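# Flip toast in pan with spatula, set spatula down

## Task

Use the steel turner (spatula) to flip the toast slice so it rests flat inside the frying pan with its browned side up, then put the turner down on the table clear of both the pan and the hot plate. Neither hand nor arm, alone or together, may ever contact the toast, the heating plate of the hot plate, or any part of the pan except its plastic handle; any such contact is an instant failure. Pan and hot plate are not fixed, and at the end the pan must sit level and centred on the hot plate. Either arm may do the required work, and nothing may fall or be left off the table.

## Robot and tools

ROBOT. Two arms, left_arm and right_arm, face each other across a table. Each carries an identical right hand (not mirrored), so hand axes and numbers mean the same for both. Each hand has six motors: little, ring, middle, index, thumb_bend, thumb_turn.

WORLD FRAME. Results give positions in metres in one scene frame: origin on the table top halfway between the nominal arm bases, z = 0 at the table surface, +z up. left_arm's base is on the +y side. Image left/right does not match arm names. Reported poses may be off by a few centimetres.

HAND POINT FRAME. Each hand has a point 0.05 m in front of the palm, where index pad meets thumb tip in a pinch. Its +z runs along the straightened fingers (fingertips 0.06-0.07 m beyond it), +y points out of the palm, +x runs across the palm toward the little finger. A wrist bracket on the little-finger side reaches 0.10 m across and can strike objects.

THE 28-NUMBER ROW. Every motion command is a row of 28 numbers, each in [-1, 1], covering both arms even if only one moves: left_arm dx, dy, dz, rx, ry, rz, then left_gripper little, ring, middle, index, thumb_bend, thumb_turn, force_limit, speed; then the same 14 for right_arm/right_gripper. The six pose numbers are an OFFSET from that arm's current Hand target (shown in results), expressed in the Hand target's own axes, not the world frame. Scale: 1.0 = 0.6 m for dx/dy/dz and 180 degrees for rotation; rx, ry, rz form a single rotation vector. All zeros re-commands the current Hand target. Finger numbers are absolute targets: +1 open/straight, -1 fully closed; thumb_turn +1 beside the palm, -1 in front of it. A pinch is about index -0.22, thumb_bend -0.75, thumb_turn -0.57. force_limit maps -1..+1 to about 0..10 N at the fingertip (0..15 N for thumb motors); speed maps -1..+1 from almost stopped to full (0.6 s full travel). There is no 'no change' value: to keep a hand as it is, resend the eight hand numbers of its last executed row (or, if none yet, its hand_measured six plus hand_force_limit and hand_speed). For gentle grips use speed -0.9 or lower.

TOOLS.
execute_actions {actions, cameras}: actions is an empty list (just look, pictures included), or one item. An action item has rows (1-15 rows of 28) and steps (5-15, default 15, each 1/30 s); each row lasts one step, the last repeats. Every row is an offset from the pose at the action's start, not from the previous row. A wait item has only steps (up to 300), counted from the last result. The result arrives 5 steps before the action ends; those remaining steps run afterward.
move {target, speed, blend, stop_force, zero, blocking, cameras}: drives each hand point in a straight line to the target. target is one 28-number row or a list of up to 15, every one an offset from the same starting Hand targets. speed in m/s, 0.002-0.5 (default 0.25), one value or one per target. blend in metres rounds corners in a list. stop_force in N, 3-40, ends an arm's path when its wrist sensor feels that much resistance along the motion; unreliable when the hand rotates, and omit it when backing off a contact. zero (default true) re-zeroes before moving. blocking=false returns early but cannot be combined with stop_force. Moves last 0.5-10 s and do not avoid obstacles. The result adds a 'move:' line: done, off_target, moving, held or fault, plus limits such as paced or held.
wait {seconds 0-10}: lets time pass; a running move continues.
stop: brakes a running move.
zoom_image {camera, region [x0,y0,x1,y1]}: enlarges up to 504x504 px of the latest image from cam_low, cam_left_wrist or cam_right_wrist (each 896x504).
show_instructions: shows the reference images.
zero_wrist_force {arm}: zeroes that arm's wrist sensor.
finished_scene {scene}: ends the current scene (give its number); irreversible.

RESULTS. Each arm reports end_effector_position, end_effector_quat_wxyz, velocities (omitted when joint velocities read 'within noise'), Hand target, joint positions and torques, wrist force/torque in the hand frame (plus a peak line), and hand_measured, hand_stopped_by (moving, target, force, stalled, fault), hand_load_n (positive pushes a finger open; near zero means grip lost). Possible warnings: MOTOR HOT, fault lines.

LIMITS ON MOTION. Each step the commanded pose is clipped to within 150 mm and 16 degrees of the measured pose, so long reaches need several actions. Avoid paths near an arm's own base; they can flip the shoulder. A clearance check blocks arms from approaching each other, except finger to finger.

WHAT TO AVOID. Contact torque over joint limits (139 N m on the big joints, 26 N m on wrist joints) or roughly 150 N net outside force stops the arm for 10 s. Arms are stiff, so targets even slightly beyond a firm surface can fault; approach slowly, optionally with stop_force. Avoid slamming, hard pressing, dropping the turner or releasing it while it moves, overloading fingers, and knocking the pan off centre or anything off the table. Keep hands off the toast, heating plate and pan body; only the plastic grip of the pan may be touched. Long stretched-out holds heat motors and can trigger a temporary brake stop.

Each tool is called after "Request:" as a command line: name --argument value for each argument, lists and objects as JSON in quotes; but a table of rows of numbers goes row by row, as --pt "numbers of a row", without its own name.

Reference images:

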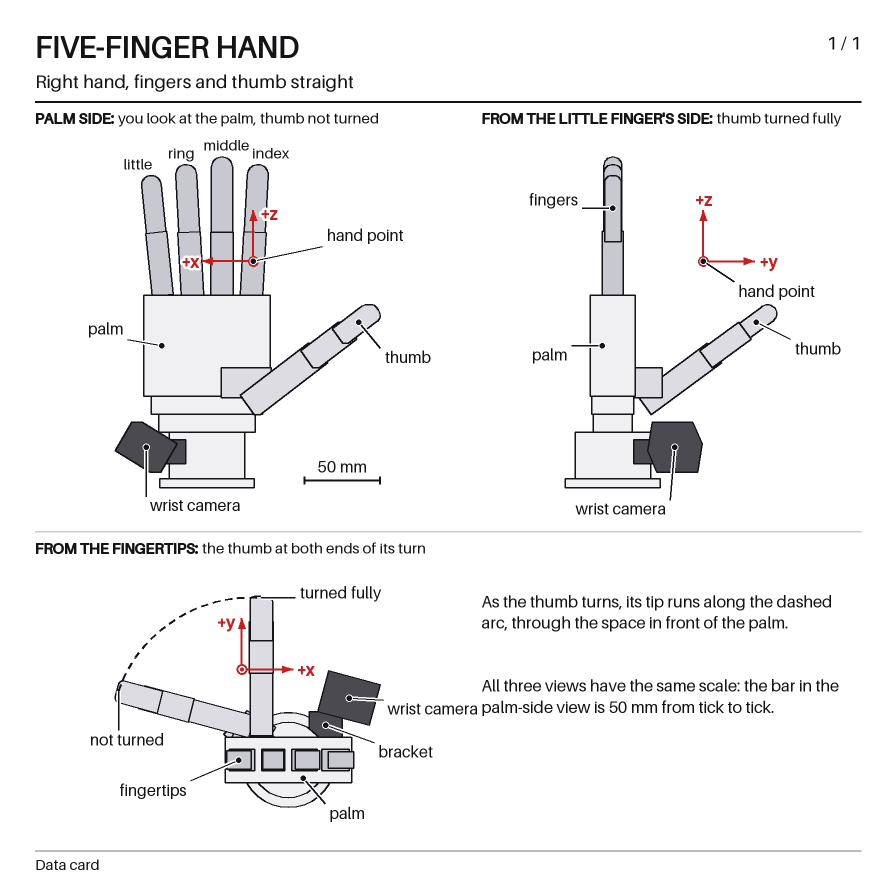

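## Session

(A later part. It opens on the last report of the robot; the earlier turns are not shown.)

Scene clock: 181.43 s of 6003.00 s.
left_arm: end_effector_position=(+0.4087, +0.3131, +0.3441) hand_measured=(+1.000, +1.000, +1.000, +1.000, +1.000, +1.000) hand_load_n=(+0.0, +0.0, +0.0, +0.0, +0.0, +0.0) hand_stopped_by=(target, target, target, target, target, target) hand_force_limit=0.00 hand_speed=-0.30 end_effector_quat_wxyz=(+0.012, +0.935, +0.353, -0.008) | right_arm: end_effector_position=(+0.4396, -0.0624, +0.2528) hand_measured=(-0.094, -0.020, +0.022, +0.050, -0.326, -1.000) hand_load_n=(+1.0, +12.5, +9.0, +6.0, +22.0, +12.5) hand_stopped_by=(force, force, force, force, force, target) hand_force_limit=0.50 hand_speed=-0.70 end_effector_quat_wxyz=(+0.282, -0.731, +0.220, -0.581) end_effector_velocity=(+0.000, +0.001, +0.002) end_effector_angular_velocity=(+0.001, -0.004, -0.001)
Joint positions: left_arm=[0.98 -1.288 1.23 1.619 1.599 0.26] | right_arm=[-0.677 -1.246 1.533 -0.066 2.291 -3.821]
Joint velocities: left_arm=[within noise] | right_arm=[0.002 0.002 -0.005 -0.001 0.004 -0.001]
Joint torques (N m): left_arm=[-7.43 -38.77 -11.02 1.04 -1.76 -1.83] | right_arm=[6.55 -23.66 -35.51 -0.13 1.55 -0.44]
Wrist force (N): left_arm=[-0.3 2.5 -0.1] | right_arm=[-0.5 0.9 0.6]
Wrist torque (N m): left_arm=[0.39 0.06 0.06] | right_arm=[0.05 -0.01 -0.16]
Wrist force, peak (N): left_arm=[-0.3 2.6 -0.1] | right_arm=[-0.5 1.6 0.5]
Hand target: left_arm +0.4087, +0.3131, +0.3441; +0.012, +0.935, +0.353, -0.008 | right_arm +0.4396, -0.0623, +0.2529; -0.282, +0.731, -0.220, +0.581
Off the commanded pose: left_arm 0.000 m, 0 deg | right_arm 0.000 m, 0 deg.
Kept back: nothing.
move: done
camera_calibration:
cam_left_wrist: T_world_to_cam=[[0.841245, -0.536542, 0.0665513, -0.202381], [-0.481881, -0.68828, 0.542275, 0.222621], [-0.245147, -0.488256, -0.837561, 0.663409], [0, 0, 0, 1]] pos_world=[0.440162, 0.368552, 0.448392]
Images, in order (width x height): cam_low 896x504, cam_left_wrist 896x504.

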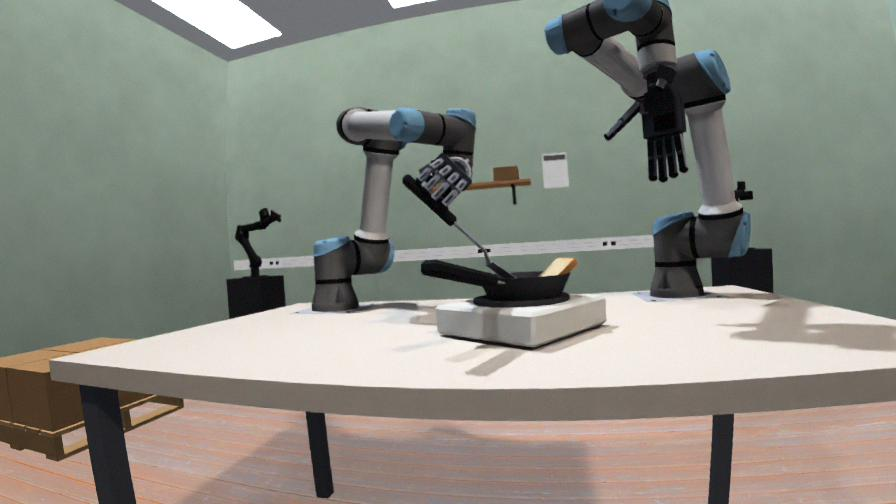

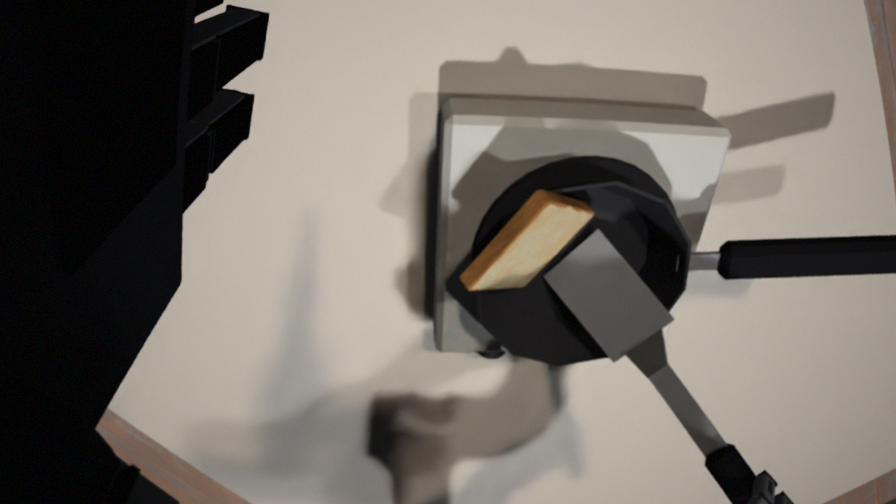

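Request:
move --target '[0.0833,-0.0965,-0.2033,0,0,0,1,1,1,1,1,1,0,-0.3,0.145,-0.1336,-0.0331,0,0,0,-0.7,-0.7,-0.7,-0.7,-0.9,-1,0.5,-0.7]' --speed 0.08 --cameras '["cam_low","cam_left_wrist"]'

Request:
zoom_image --camera "cam_left_wrist" --region '[450, 140, 750, 390]'

Request:
zoom_image --camera "cam_low" --region '[380, 160, 600, 330]'

Scene clock: 185.63 s of 6003.00 s.
left_arm: end_effector_position=(+0.4089, +0.3932, +0.4637) hand_measured=(+1.000, +1.000, +1.000, +1.000, +1.000, +1.000) hand_load_n=(+0.0, +0.0, +0.0, +0.0, +0.0, +0.0) hand_stopped_by=(target, target, target, target, target, target) hand_force_limit=0.00 hand_speed=-0.30 end_effector_quat_wxyz=(+0.012, +0.935, +0.353, -0.008) end_effector_velocity=(+0.001, -0.001, -0.002) end_effector_angular_velocity=(+0.000, -0.001, +0.004) | right_arm: end_effector_position=(+0.4396, -0.0622, +0.3730) hand_measured=(-0.094, -0.020, +0.022, +0.050, -0.326, -1.000) hand_load_n=(+0.5, +12.5, +9.0, +6.0, +22.0, +12.5) hand_stopped_by=(force, force, force, force, force, target) hand_force_limit=0.50 hand_speed=-0.70 end_effector_quat_wxyz=(+0.282, -0.731, +0.220, -0.581) end_effector_velocity=(+0.000, +0.000, -0.002) end_effector_angular_velocity=(+0.001, -0.001, +0.002)
Joint positions: left_arm=[1.154 -1.258 0.877 1.946 1.6 0.435] | right_arm=[-0.677 -1.285 1.275 0.232 2.291 -3.821]
Joint velocities: left_arm=[-0.002 -0.002 0.007 -0.007 0 -0.006] | right_arm=[0 -0.002 0.006 -0.006 -0.002 0]
Joint torques (N m): left_arm=[-10.62 -41.45 -6.75 0.38 1.89 -2.92] | right_arm=[6.57 -22.85 -8.52 -2.53 2 2.28]
Wrist force (N): left_arm=[-0.4 2.7 -0.2] | right_arm=[-0.9 0.7 0.8]
Wrist torque (N m): left_arm=[0.43 0.06 0.05] | right_arm=[0.00 0.04 -0.18]
Wrist force, peak (N): left_arm=[-0.6 2.9 0.9] | right_arm=[-1.5 1.7 0.7]
Hand target: left_arm +0.4088, +0.3931, +0.4638; +0.012, +0.935, +0.353, -0.008 | right_arm +0.4396, -0.0622, +0.3728; -0.282, +0.731, -0.220, +0.581
Off the commanded pose: left_arm 0.000 m, 0 deg | right_arm 0.000 m, 0 deg.
Kept back: nothing.
move: done
camera_calibration:
cam_left_wrist: T_world_to_cam=[[0.841213, -0.536609, 0.0664175, -0.167426], [-0.481861, -0.688265, 0.542311, 0.212893], [-0.245296, -0.488203, -0.837549, 0.802756], [0, 0, 0, 1]] pos_world=[0.440339, 0.448592, 0.568013]
Images, in order (width x height): cam_low 896x504, cam_left_wrist 896x504.

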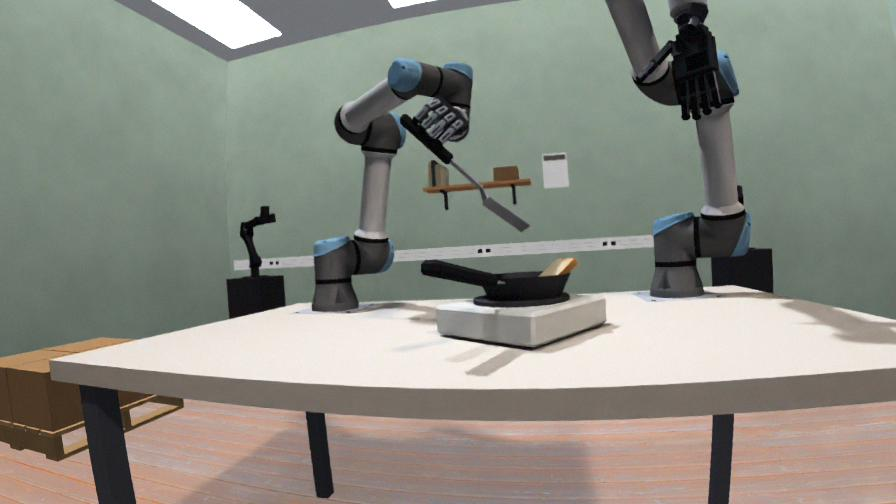

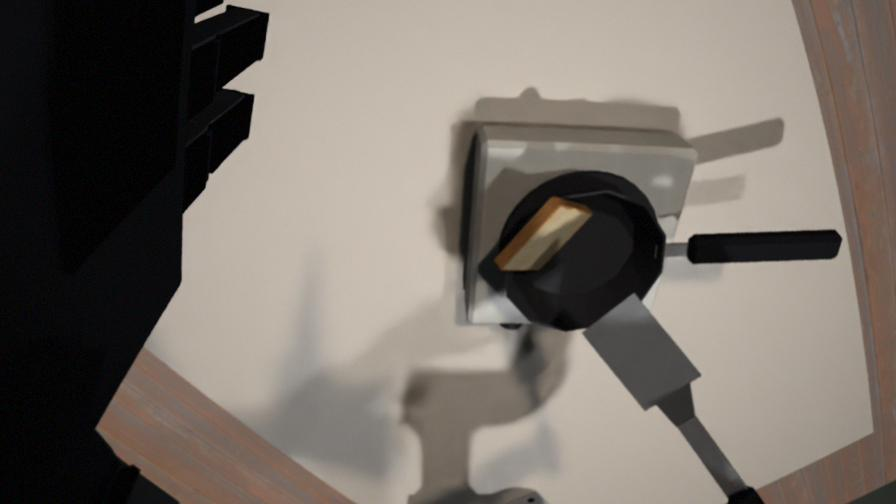

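Scaled by 1.680.

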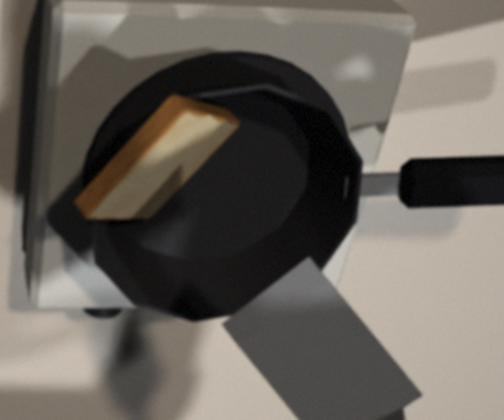

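Scaled by 2.291.

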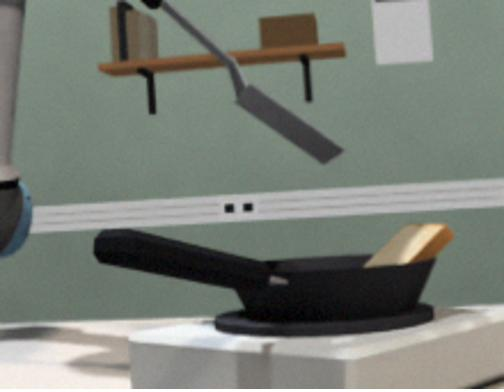

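Request:
move --target '[0,0,0,0,0,0,1,1,1,1,1,1,0,-0.3,-0.2593,-0.3998,-0.113,0.032,0.0491,-0.2481,-0.7,-0.7,-0.7,-0.7,-0.9,-1,0.5,-0.7]' --speed 0.15 --cameras '["cam_low","cam_left_wrist"]'

Request:
zoom_image --camera "cam_left_wrist" --region '[450, 140, 750, 390]'

Request:
zoom_image --camera "cam_low" --region '[420, 120, 640, 330]'

Scene clock: 189.20 s of 6003.00 s.
left_arm: end_effector_position=(+0.4088, +0.3931, +0.4638) hand_measured=(+1.000, +1.000, +1.000, +1.000, +1.000, +1.000) hand_load_n=(+0.0, +0.0, +0.0, -0.5, +0.0, +0.5) hand_stopped_by=(target, target, target, target, target, target) hand_force_limit=0.00 hand_speed=-0.30 end_effector_quat_wxyz=(+0.012, +0.935, +0.353, -0.008) | right_arm: end_effector_position=(+0.3474, +0.1761, +0.4244) hand_measured=(-0.094, -0.020, +0.022, +0.050, -0.326, -1.000) hand_load_n=(+0.0, +13.0, +9.5, +6.0, +21.5, +12.5) hand_stopped_by=(force, force, force, force, force, target) hand_force_limit=0.50 hand_speed=-0.70 end_effector_quat_wxyz=(-0.091, +0.701, +0.053, +0.706)
Joint positions: left_arm=[1.154 -1.258 0.877 1.946 1.6 0.435] | right_arm=[-0.307 -0.557 0.115 0.418 2.628 -4.682]
Joint velocities: within noise
Joint torques (N m): left_arm=[-10.34 -41.52 -27.99 3.47 -1.78 -2.76] | right_arm=[-5.31 -61.81 -6.03 -2.3 1.12 1.69]
Wrist force (N): left_arm=[-0.3 2.4 -0.4] | right_arm=[-1.2 0.3 0.0]
Wrist torque (N m): left_arm=[0.41 0.04 0.05] | right_arm=[0.05 0.03 -0.10]
Wrist force, peak (N): left_arm=[-0.6 3.0 -0.1] | right_arm=[-3.6 -5.1 -2.1]
Hand target: left_arm +0.4088, +0.3931, +0.4638; +0.012, +0.935, +0.353, -0.008 | right_arm +0.3475, +0.1761, +0.4244; -0.091, +0.701, +0.053, +0.706 (not the last commanded pose)
Off the commanded pose: left_arm 0.000 m, 0 deg | right_arm 0.033 m, 5 deg.
Kept back: nothing.
move: held (right_arm; a check stopped the path); limits=held
pose unreachable (right arm): on one or more control steps of this call this arm could not follow its commanded pose, so it was not sent that pose on those steps. It may still have moved: this result reports where it is.
cause: moving toward the commanded pose would bring two parts of the arm too close to each other (joints 4 (wrist 1) to 6 (wrist 3) lie between them).
camera_calibration:
cam_left_wrist: T_world_to_cam=[[0.841245, -0.536542, 0.0665488, -0.167485], [-0.48188, -0.68828, 0.542275, 0.212829], [-0.245149, -0.488255, -0.837561, 0.802751], [0, 0, 0, 1]] pos_world=[0.440247, 0.44857, 0.568087]
Images, in order (width x height): cam_low 896x504, cam_left_wrist 896x504.

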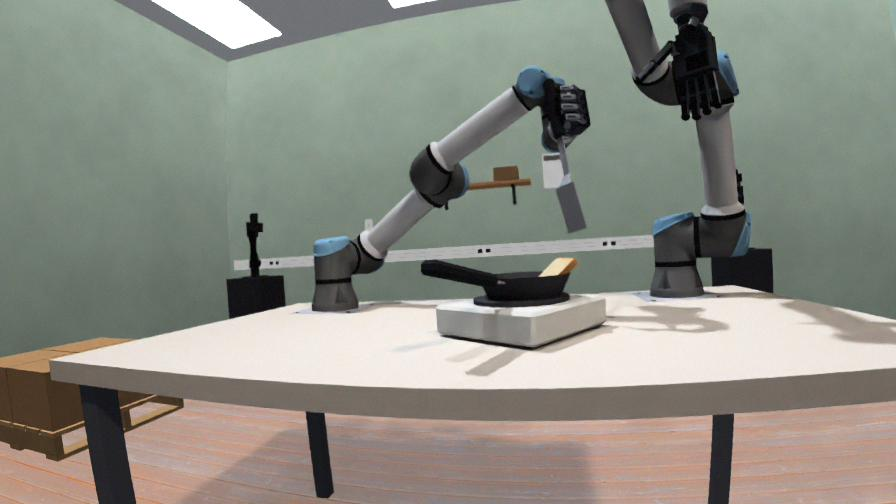

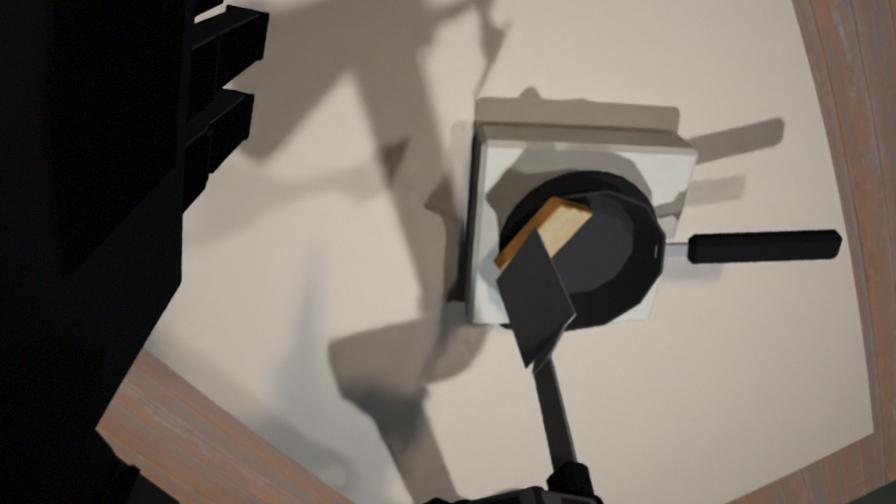

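Scaled by 1.680.

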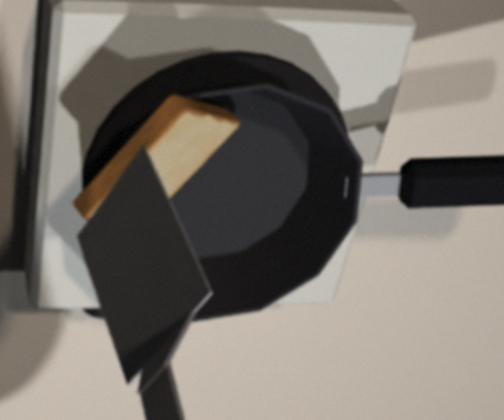

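Scaled by 2.291.

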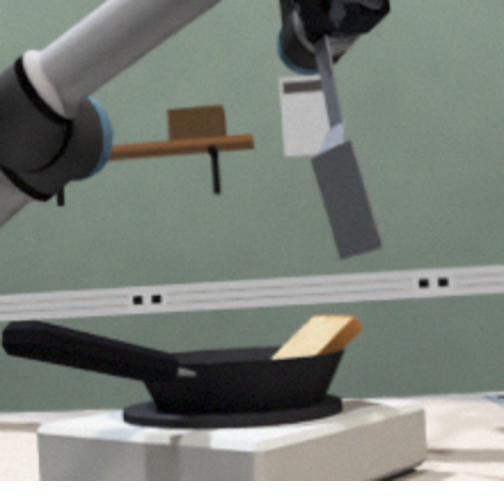

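Request:
move --target '[0,0,0,0,0,0,1,1,1,1,1,1,0,-0.3,0.0045,0.002,-0.0158,0.4669,0.0265,-0.0277,-0.7,-0.7,-0.7,-0.7,-0.9,-1,0.5,-0.7]' --speed 0.25 --cameras '["cam_low","cam_left_wrist"]'

Request:
zoom_image --camera "cam_left_wrist" --region '[450, 140, 750, 390]'

Request:
zoom_image --camera "cam_low" --region '[420, 120, 640, 330]'

Scene clock: 194.33 s of 6003.00 s.
left_arm: end_effector_position=(+0.4088, +0.3931, +0.4638) hand_measured=(+1.000, +1.000, +1.000, +1.000, +1.000, +1.000) hand_load_n=(+0.0, +0.0, +0.0, +0.0, +0.0, +0.0) hand_stopped_by=(target, target, target, target, target, target) hand_force_limit=0.00 hand_speed=-0.30 end_effector_quat_wxyz=(+0.012, +0.935, +0.353, -0.008) | right_arm: end_effector_position=(+0.3386, +0.1729, +0.4270) hand_measured=(-0.094, -0.020, +0.022, +0.050, -0.326, -1.000) hand_load_n=(+0.5, +13.5, +9.5, +6.5, +21.0, +12.0) hand_stopped_by=(force, force, force, force, force, target) hand_force_limit=0.50 hand_speed=-0.70 end_effector_quat_wxyz=(-0.510, +0.430, +0.536, +0.518) end_effector_velocity=(-0.001, +0.000, -0.001) end_effector_angular_velocity=(-0.001, +0.003, -0.011)
Joint positions: left_arm=[1.154 -1.258 0.877 1.946 1.6 0.435] | right_arm=[-0.827 -1.254 1.332 -0.172 0.642 -4.754]
Joint velocities: left_arm=[within noise] | right_arm=[0.004 -0.004 0.007 -0.001 0.015 0]
Joint torques (N m): left_arm=[-9.98 -41.67 -26.52 2.3 -1.81 -2.76] | right_arm=[5.61 -41.65 -9.38 -0.82 1.58 0.05]
Wrist force (N): left_arm=[-0.5 2.8 -0.4] | right_arm=[-1.4 -0.5 -0.4]
Wrist torque (N m): left_arm=[0.46 0.08 0.05] | right_arm=[0.06 0.05 -0.04]
Wrist force, peak (N): left_arm=[-0.6 2.9 -0.4] | right_arm=[-1.6 -0.4 -0.9]
Hand target: left_arm +0.4088, +0.3931, +0.4638; +0.012, +0.935, +0.353, -0.008 | right_arm +0.3384, +0.1729, +0.4269; +0.510, -0.430, -0.536, -0.518
Off the commanded pose: left_arm 0.000 m, 0 deg | right_arm 0.000 m, 0 deg.
Kept back: nothing.
move: done
camera_calibration:
cam_left_wrist: T_world_to_cam=[[0.841245, -0.536543, 0.0665491, -0.167485], [-0.48188, -0.68828, 0.542275, 0.212829], [-0.245149, -0.488255, -0.837561, 0.802751], [0, 0, 0, 1]] pos_world=[0.440247, 0.44857, 0.568087]
Images, in order (width x height): cam_low 896x504, cam_left_wrist 896x504.

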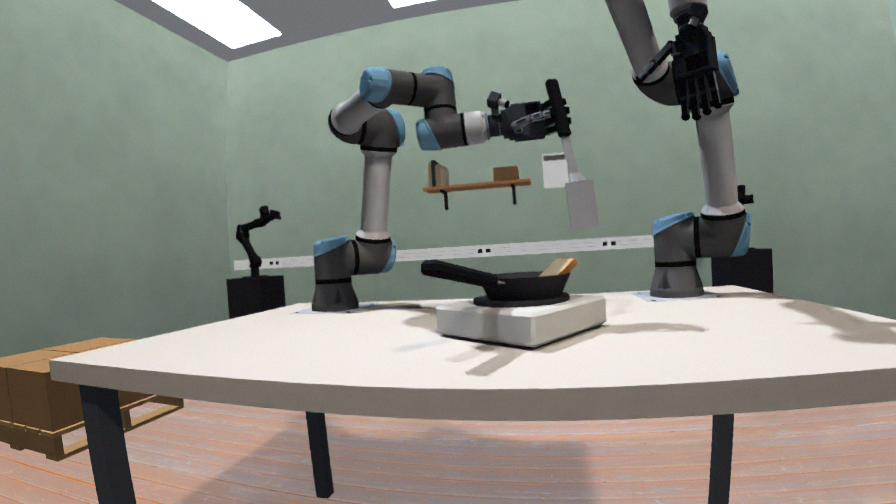

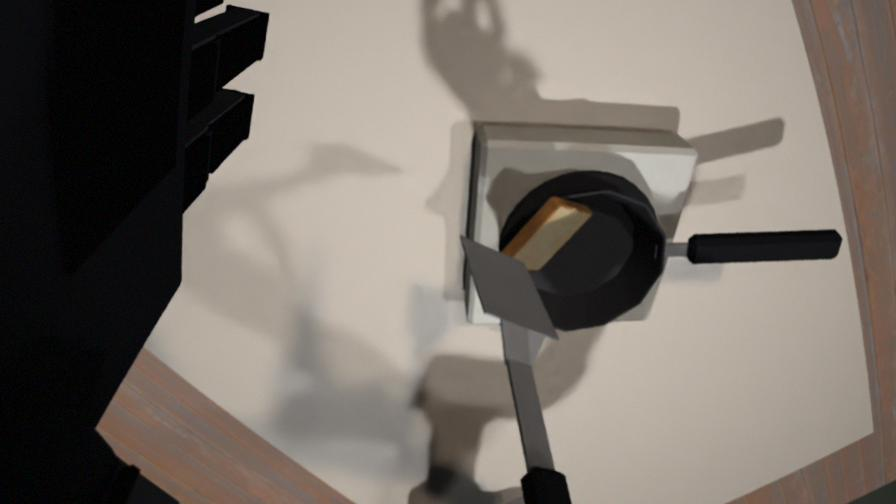

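Scaled by 1.680.

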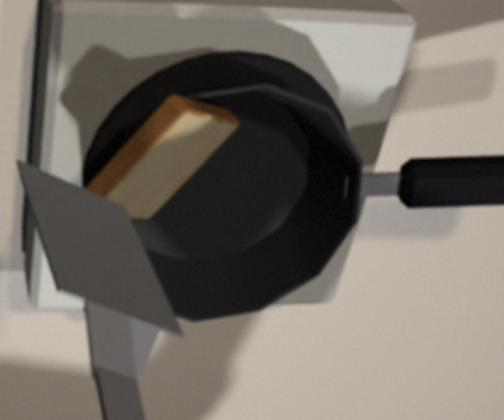

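Scaled by 2.291.

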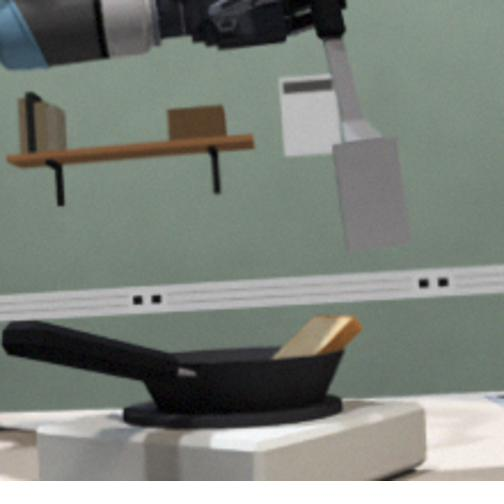

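Request:
move --target '[0,0,0,0,0,0,1,1,1,1,1,1,0,-0.3,-0.0668,-0.0157,0.0252,0,0,0,-0.7,-0.7,-0.7,-0.7,-0.9,-1,0.5,-0.7]' --speed 0.06 --cameras '["cam_low","cam_left_wrist"]'

Request:
zoom_image --camera "cam_left_wrist" --region '[440, 140, 700, 360]'

Request:
zoom_image --camera "cam_low" --region '[480, 160, 640, 320]'

Scene clock: 196.13 s of 6003.00 s.
left_arm: end_effector_position=(+0.4088, +0.3931, +0.4638) hand_measured=(+1.000, +1.000, +1.000, +1.000, +1.000, +1.000) hand_load_n=(-0.5, +0.0, +0.0, +0.0, +0.0, +0.0) hand_stopped_by=(target, target, target, target, target, target) hand_force_limit=0.00 hand_speed=-0.30 end_effector_quat_wxyz=(+0.012, +0.935, +0.353, -0.008) | right_arm: end_effector_position=(+0.3319, +0.1897, +0.3865) hand_measured=(-0.094, -0.020, +0.022, +0.050, -0.326, -1.000) hand_load_n=(+0.5, +13.0, +9.5, +6.5, +21.0, +12.0) hand_stopped_by=(force, force, force, force, force, target) hand_force_limit=0.50 hand_speed=-0.70 end_effector_quat_wxyz=(-0.510, +0.430, +0.536, +0.517) end_effector_velocity=(+0.000, -0.002, +0.003) end_effector_angular_velocity=(-0.002, +0.002, +0.000)
Joint positions: left_arm=[1.154 -1.258 0.877 1.946 1.6 0.435] | right_arm=[-0.796 -1.215 1.383 -0.257 0.673 -4.759]
Joint velocities: left_arm=[within noise] | right_arm=[-0.002 -0.004 -0.003 0.01 -0.002 0]
Joint torques (N m): left_arm=[-10.23 -41.33 -26.18 1.8 -1.88 -2.73] | right_arm=[-5.54 -43 -38.37 -0.21 -1.43 -0.07]
Wrist force (N): left_arm=[-0.4 2.6 -0.5] | right_arm=[-1.2 -0.7 -0.8]
Wrist torque (N m): left_arm=[0.43 0.07 0.05] | right_arm=[0.05 0.02 -0.05]
Wrist force, peak (N): left_arm=[-0.2 3.1 -0.2] | right_arm=[-2.2 -0.5 -0.3]
Hand target: left_arm +0.4088, +0.3931, +0.4638; +0.012, +0.935, +0.353, -0.008 | right_arm +0.3320, +0.1897, +0.3869; +0.510, -0.430, -0.536, -0.518
Off the commanded pose: left_arm 0.000 m, 0 deg | right_arm 0.000 m, 0 deg.
Kept back: nothing.
move: done
camera_calibration:
cam_left_wrist: T_world_to_cam=[[0.841245, -0.536542, 0.0665491, -0.167485], [-0.48188, -0.68828, 0.542275, 0.212829], [-0.245149, -0.488255, -0.837561, 0.802751], [0, 0, 0, 1]] pos_world=[0.440247, 0.44857, 0.568087]
Images, in order (width x height): cam_low 896x504, cam_left_wrist 896x504.

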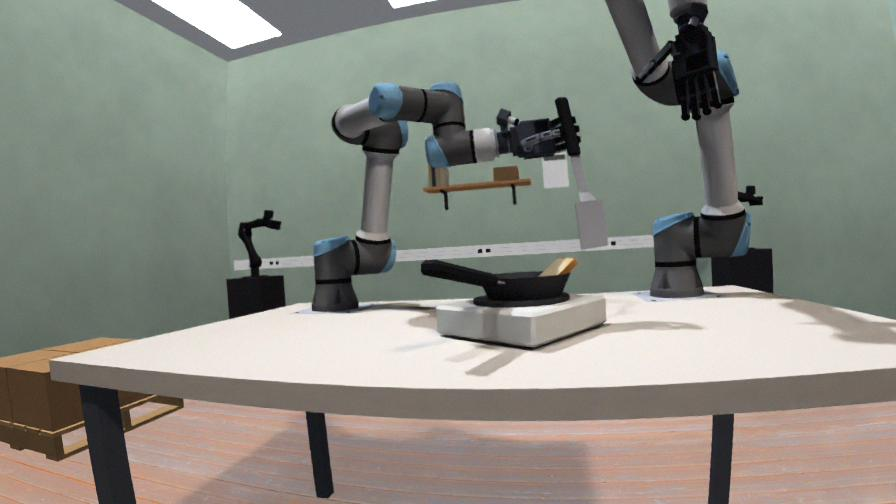

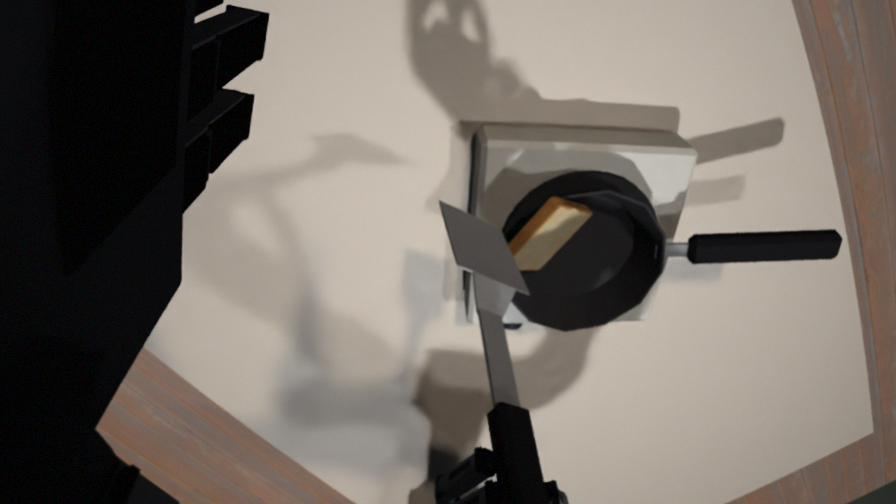

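Scaled by 1.938.

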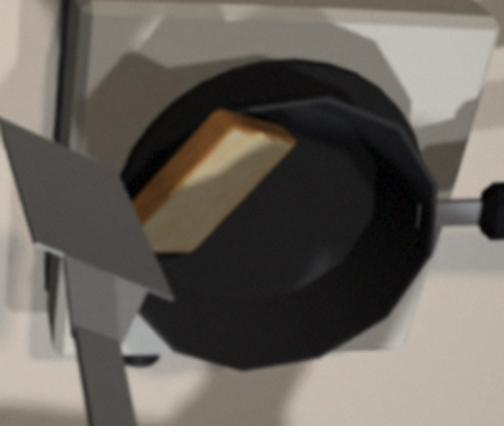

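Scaled by 3.150.

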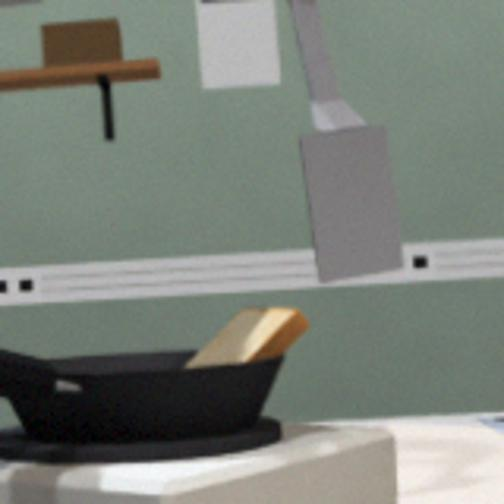

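Request:
move --target '[0,0,0,0,0,0,1,1,1,1,1,1,0,-0.3,-0.0579,-0.0068,-0.0032,0,0,0,-0.7,-0.7,-0.7,-0.7,-0.9,-1,0.5,-0.7]' --speed 0.04 --stop_force 4 --cameras '["cam_low","cam_left_wrist"]'

Request:
zoom_image --camera "cam_left_wrist" --region '[440, 140, 700, 360]'

Request:
zoom_image --camera "cam_low" --region '[480, 160, 640, 320]'

Scene clock: 198.47 s of 6003.00 s.
left_arm: end_effector_position=(+0.4088, +0.3931, +0.4638) hand_measured=(+1.000, +1.000, +1.000, +1.000, +1.000, +1.000) hand_load_n=(+0.0, -0.5, +0.0, -0.5, +0.0, +0.0) hand_stopped_by=(target, target, target, target, target, target) hand_force_limit=0.00 hand_speed=-0.30 end_effector_quat_wxyz=(+0.012, +0.935, +0.353, -0.008) | right_arm: end_effector_position=(+0.3320, +0.1897, +0.3519) hand_measured=(-0.094, -0.020, +0.022, +0.050, -0.326, -1.000) hand_load_n=(+0.5, +13.0, +9.5, +6.5, +21.0, +12.5) hand_stopped_by=(force, force, force, force, force, target) hand_force_limit=0.50 hand_speed=-0.70 end_effector_quat_wxyz=(-0.510, +0.430, +0.536, +0.518)
Joint positions: left_arm=[1.154 -1.258 0.877 1.946 1.6 0.435] | right_arm=[-0.796 -1.198 1.449 -0.341 0.673 -4.759]
Joint velocities: within noise
Joint torques (N m): left_arm=[-10.61 -41.34 -26.35 1.25 -1.75 -2.77] | right_arm=[6.12 -43.79 -35.76 -0.3 1.21 1.79]
Wrist force (N): left_arm=[-0.2 2.6 -0.2] | right_arm=[-1.3 -0.5 -0.5]
Wrist torque (N m): left_arm=[0.43 0.03 0.06] | right_arm=[0.04 0.03 -0.06]
Wrist force, peak (N): left_arm=[-0.3 2.9 0.0] | right_arm=[-1.8 -0.5 -0.7]
Hand target: left_arm +0.4088, +0.3931, +0.4638; +0.012, +0.935, +0.353, -0.008 | right_arm +0.3320, +0.1897, +0.3519; +0.510, -0.430, -0.536, -0.518
Off the commanded pose: left_arm 0.000 m, 0 deg | right_arm 0.000 m, 0 deg.
Kept back: nothing.
move: done
camera_calibration:
cam_left_wrist: T_world_to_cam=[[0.841245, -0.536542, 0.0665491, -0.167485], [-0.48188, -0.68828, 0.542275, 0.212829], [-0.245149, -0.488255, -0.837561, 0.802751], [0, 0, 0, 1]] pos_world=[0.440247, 0.44857, 0.568087]
Images, in order (width x height): cam_low 896x504, cam_left_wrist 896x504.

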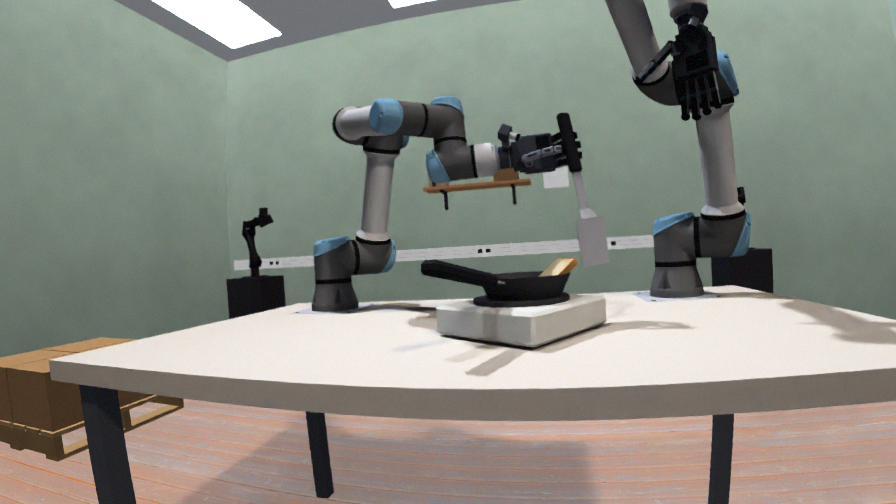

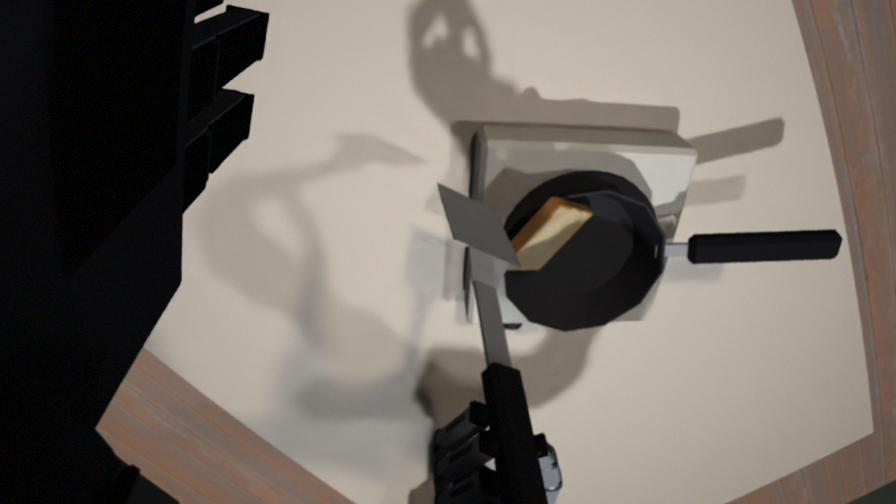

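Scaled by 1.938.

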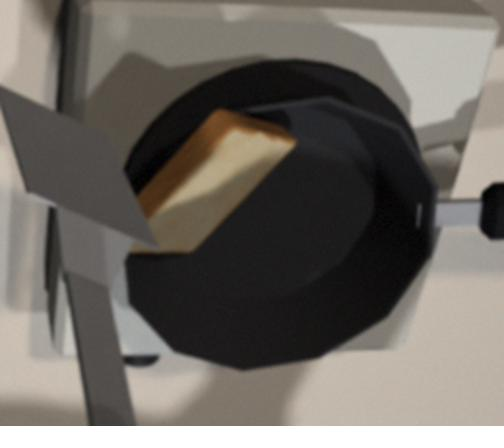

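Scaled by 3.150.

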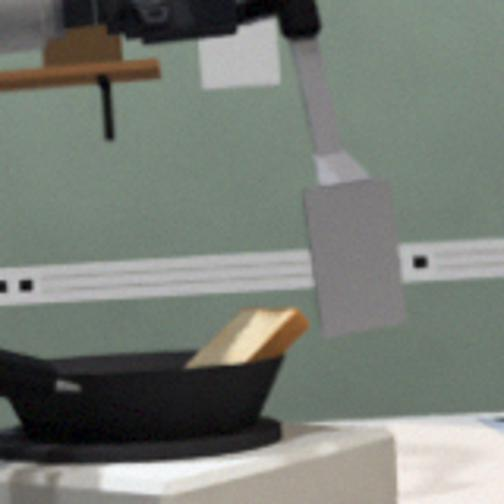

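Request:
move --target '[0,0,0,0,0,0,1,1,1,1,1,1,0,-0.3,0.0012,0.0133,-0.0482,0,0,0,-0.7,-0.7,-0.7,-0.7,-0.9,-1,0.5,-0.7]' --speed 0.02 --stop_force 3 --cameras '["cam_low","cam_left_wrist"]'

Request:
zoom_image --camera "cam_left_wrist" --region '[440, 140, 700, 360]'

Request:
zoom_image --camera "cam_low" --region '[480, 160, 640, 320]'

Scene clock: 201.23 s of 6003.00 s.
left_arm: end_effector_position=(+0.4088, +0.3931, +0.4638) hand_measured=(+1.000, +1.000, +1.000, +1.000, +1.000, +1.000) hand_load_n=(+0.0, +0.0, +0.0, +0.0, +0.0, +0.0) hand_stopped_by=(target, target, target, target, target, target) hand_force_limit=0.00 hand_speed=-0.30 end_effector_quat_wxyz=(+0.012, +0.935, +0.353, -0.008) | right_arm: end_effector_position=(+0.3427, +0.1617, +0.3519) hand_measured=(-0.094, -0.020, +0.022, +0.050, -0.326, -1.000) hand_load_n=(+0.5, +13.0, +9.5, +6.0, +21.0, +12.0) hand_stopped_by=(force, force, force, force, force, target) hand_force_limit=0.50 hand_speed=-0.70 end_effector_quat_wxyz=(-0.510, +0.430, +0.536, +0.518)
Joint positions: left_arm=[1.154 -1.258 0.877 1.946 1.6 0.435] | right_arm=[-0.848 -1.241 1.509 -0.364 0.621 -4.751]
Joint velocities: within noise
Joint torques (N m): left_arm=[-9.8 -40.39 -24.93 0.77 -1.79 -2.74] | right_arm=[6.46 -25.52 -36.27 -0.11 1.8 -1.2]
Wrist force (N): left_arm=[0.0 2.5 -0.4] | right_arm=[-1.5 -0.5 -0.5]
Wrist torque (N m): left_arm=[0.43 0.01 0.07] | right_arm=[0.06 0.05 -0.06]
Wrist force, peak (N): left_arm=[-0.3 3.0 -0.2] | right_arm=[-1.8 -0.8 -0.5]
Hand target: left_arm +0.4088, +0.3931, +0.4638; +0.012, +0.935, +0.353, -0.008 | right_arm +0.3427, +0.1617, +0.3519; +0.510, -0.430, -0.536, -0.518
Off the commanded pose: left_arm 0.000 m, 0 deg | right_arm 0.000 m, 0 deg.
Kept back: nothing.
move: done
camera_calibration:
cam_left_wrist: T_world_to_cam=[[0.841245, -0.536542, 0.066552, -0.167487], [-0.481882, -0.688279, 0.542274, 0.212829], [-0.245147, -0.488256, -0.837561, 0.80275], [0, 0, 0, 1]] pos_world=[0.440247, 0.44857, 0.568087]
Images, in order (width x height): cam_low 896x504, cam_left_wrist 896x504.

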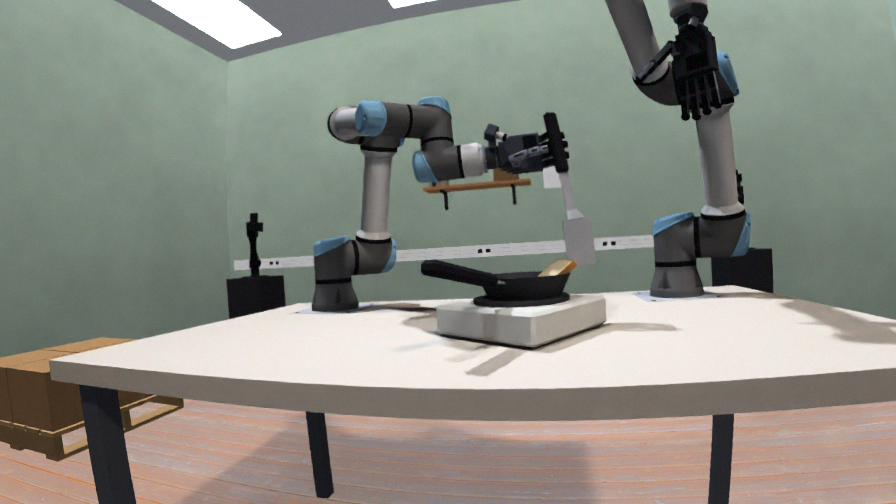

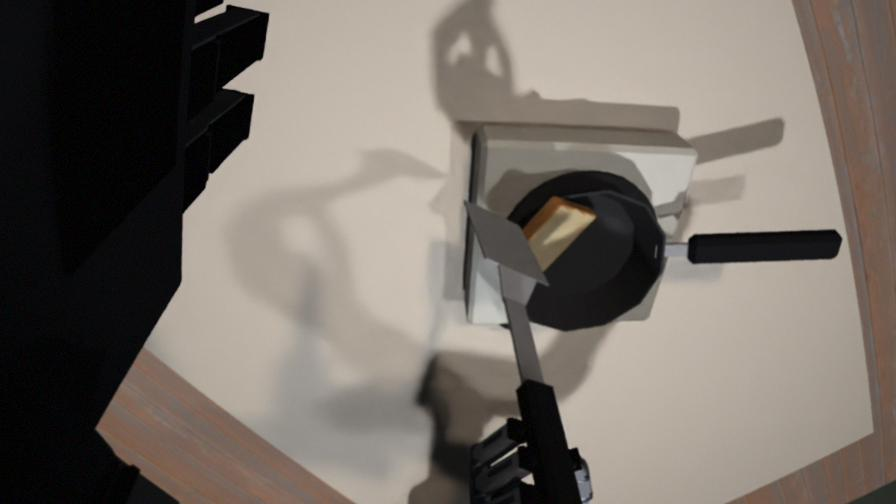

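Scaled by 1.938.

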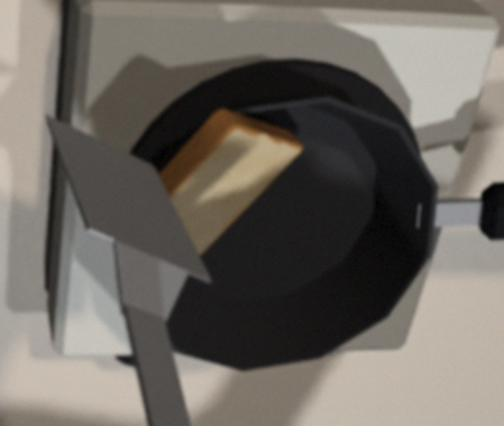

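Scaled by 3.150.

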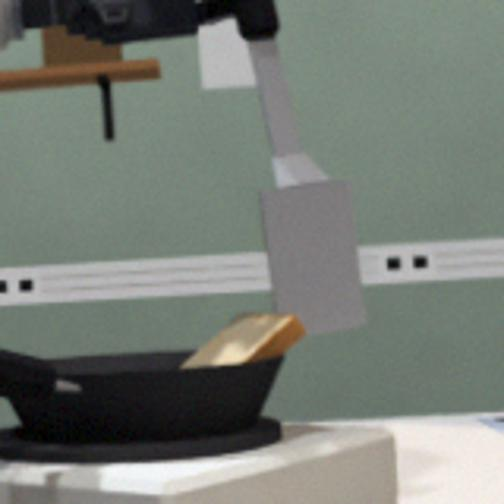

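Request:
move --pt "0 0 0 0 0 0 1 1 1 1 1 1 0 -0.3 -0.0008 -0.009 0.0322 0 0 0 -0.7 -0.7 -0.7 -0.7 -0.9 -1 0.5 -0.7" --pt "0 0 0 0 0 0 1 1 1 1 1 1 0 -0.3 0.1067 0.0037 0.0382 0 0 0 -0.7 -0.7 -0.7 -0.7 -0.9 -1 0.5 -0.7" --pt "0 0 0 0 0 0 1 1 1 1 1 1 0 -0.3 0.1112 0.0992 -0.2385 0 0 0 -0.7 -0.7 -0.7 -0.7 -0.9 -1 0.5 -0.7" --speed '[0.03,0.1,0.1]' --blend 0.01 --cameras '["cam_low","cam_left_wrist"]'

Request:
zoom_image --camera "cam_left_wrist" --region '[460, 140, 720, 360]'

Request:
zoom_image --camera "cam_low" --region '[440, 160, 600, 320]'

Scene clock: 206.23 s of 6003.00 s.
left_arm: end_effector_position=(+0.4088, +0.3931, +0.4638) hand_measured=(+1.000, +1.000, +1.000, +1.000, +1.000, +1.000) hand_load_n=(-0.5, +0.0, +0.0, +0.0, +0.0, +0.0) hand_stopped_by=(target, target, target, target, target, target) hand_force_limit=0.00 hand_speed=-0.30 end_effector_quat_wxyz=(+0.012, +0.935, +0.353, -0.008) | right_arm: end_effector_position=(+0.4087, +0.0206, +0.4169) hand_measured=(-0.094, -0.020, +0.022, +0.050, -0.326, -1.000) hand_load_n=(+0.5, +13.0, +9.5, +6.5, +21.5, +12.0) hand_stopped_by=(force, force, force, force, force, target) hand_force_limit=0.50 hand_speed=-0.70 end_effector_quat_wxyz=(-0.510, +0.430, +0.536, +0.517) end_effector_velocity=(-0.002, +0.004, -0.001) end_effector_angular_velocity=(+0.000, +0.003, -0.002)
Joint positions: left_arm=[1.154 -1.258 0.877 1.946 1.6 0.435] | right_arm=[-1.162 -1.435 1.586 -0.336 0.31 -4.653]
Joint velocities: left_arm=[within noise] | right_arm=[0.011 0.004 -0.003 0.004 0.013 -0.002]
Joint torques (N m): left_arm=[-9.31 -40.45 -23.94 0.74 -1.83 -2.68] | right_arm=[5.57 -18.04 -36.46 -0.01 1.97 -1.93]
Wrist force (N): left_arm=[-0.5 2.6 -0.2] | right_arm=[-1.1 -0.2 -0.5]
Wrist torque (N m): left_arm=[0.42 0.07 0.04] | right_arm=[0.09 -0.02 -0.02]
Wrist force, peak (N): left_arm=[-0.5 3.2 -0.4] | right_arm=[-3.1 -0.9 -0.7]
Hand target: left_arm +0.4088, +0.3931, +0.4638; +0.012, +0.935, +0.353, -0.008 | right_arm +0.4088, +0.0207, +0.4170; +0.510, -0.430, -0.536, -0.518
Off the commanded pose: left_arm 0.000 m, 0 deg | right_arm 0.000 m, 0 deg.
Kept back: nothing.
move: done; blend cut to 0 m at target 1
camera_calibration:
cam_left_wrist: T_world_to_cam=[[0.841245, -0.536542, 0.066552, -0.167487], [-0.481882, -0.688279, 0.542274, 0.212829], [-0.245147, -0.488256, -0.837561, 0.80275], [0, 0, 0, 1]] pos_world=[0.440247, 0.44857, 0.568087]
Images, in order (width x height): cam_low 896x504, cam_left_wrist 896x504.

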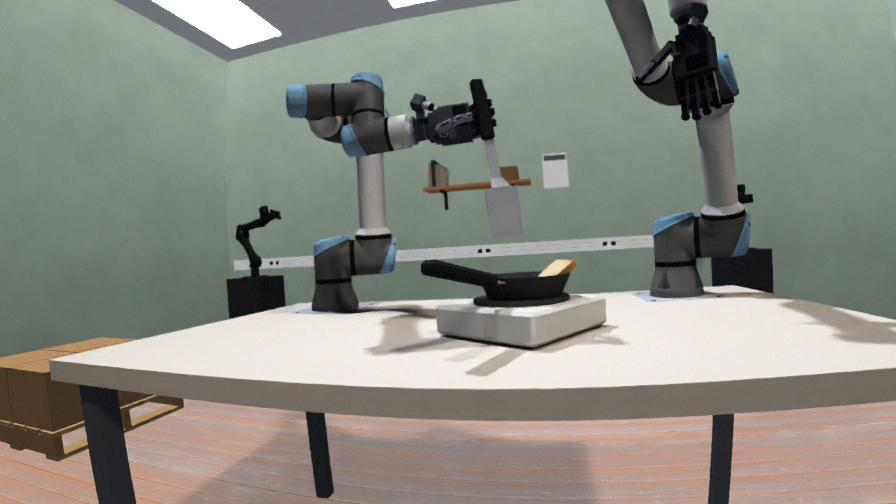

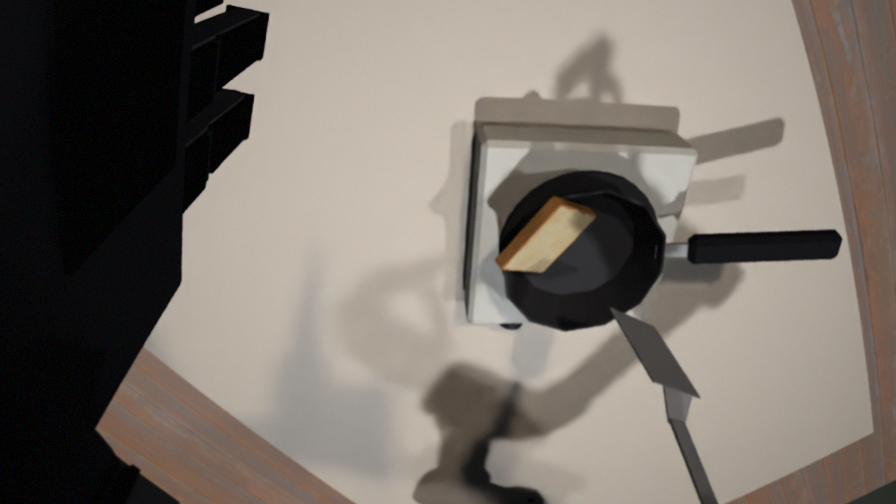

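Scaled by 1.938.

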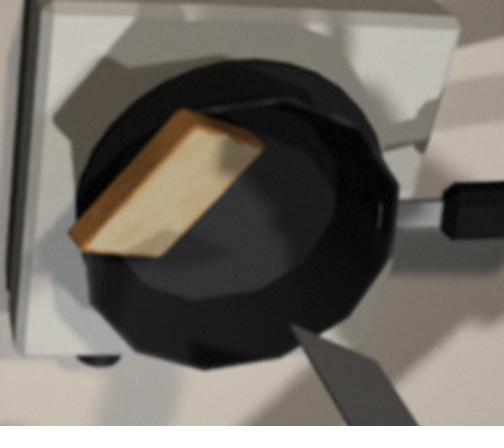

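Scaled by 3.150.

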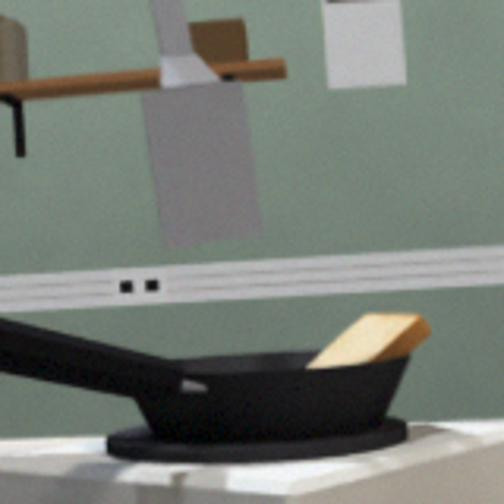

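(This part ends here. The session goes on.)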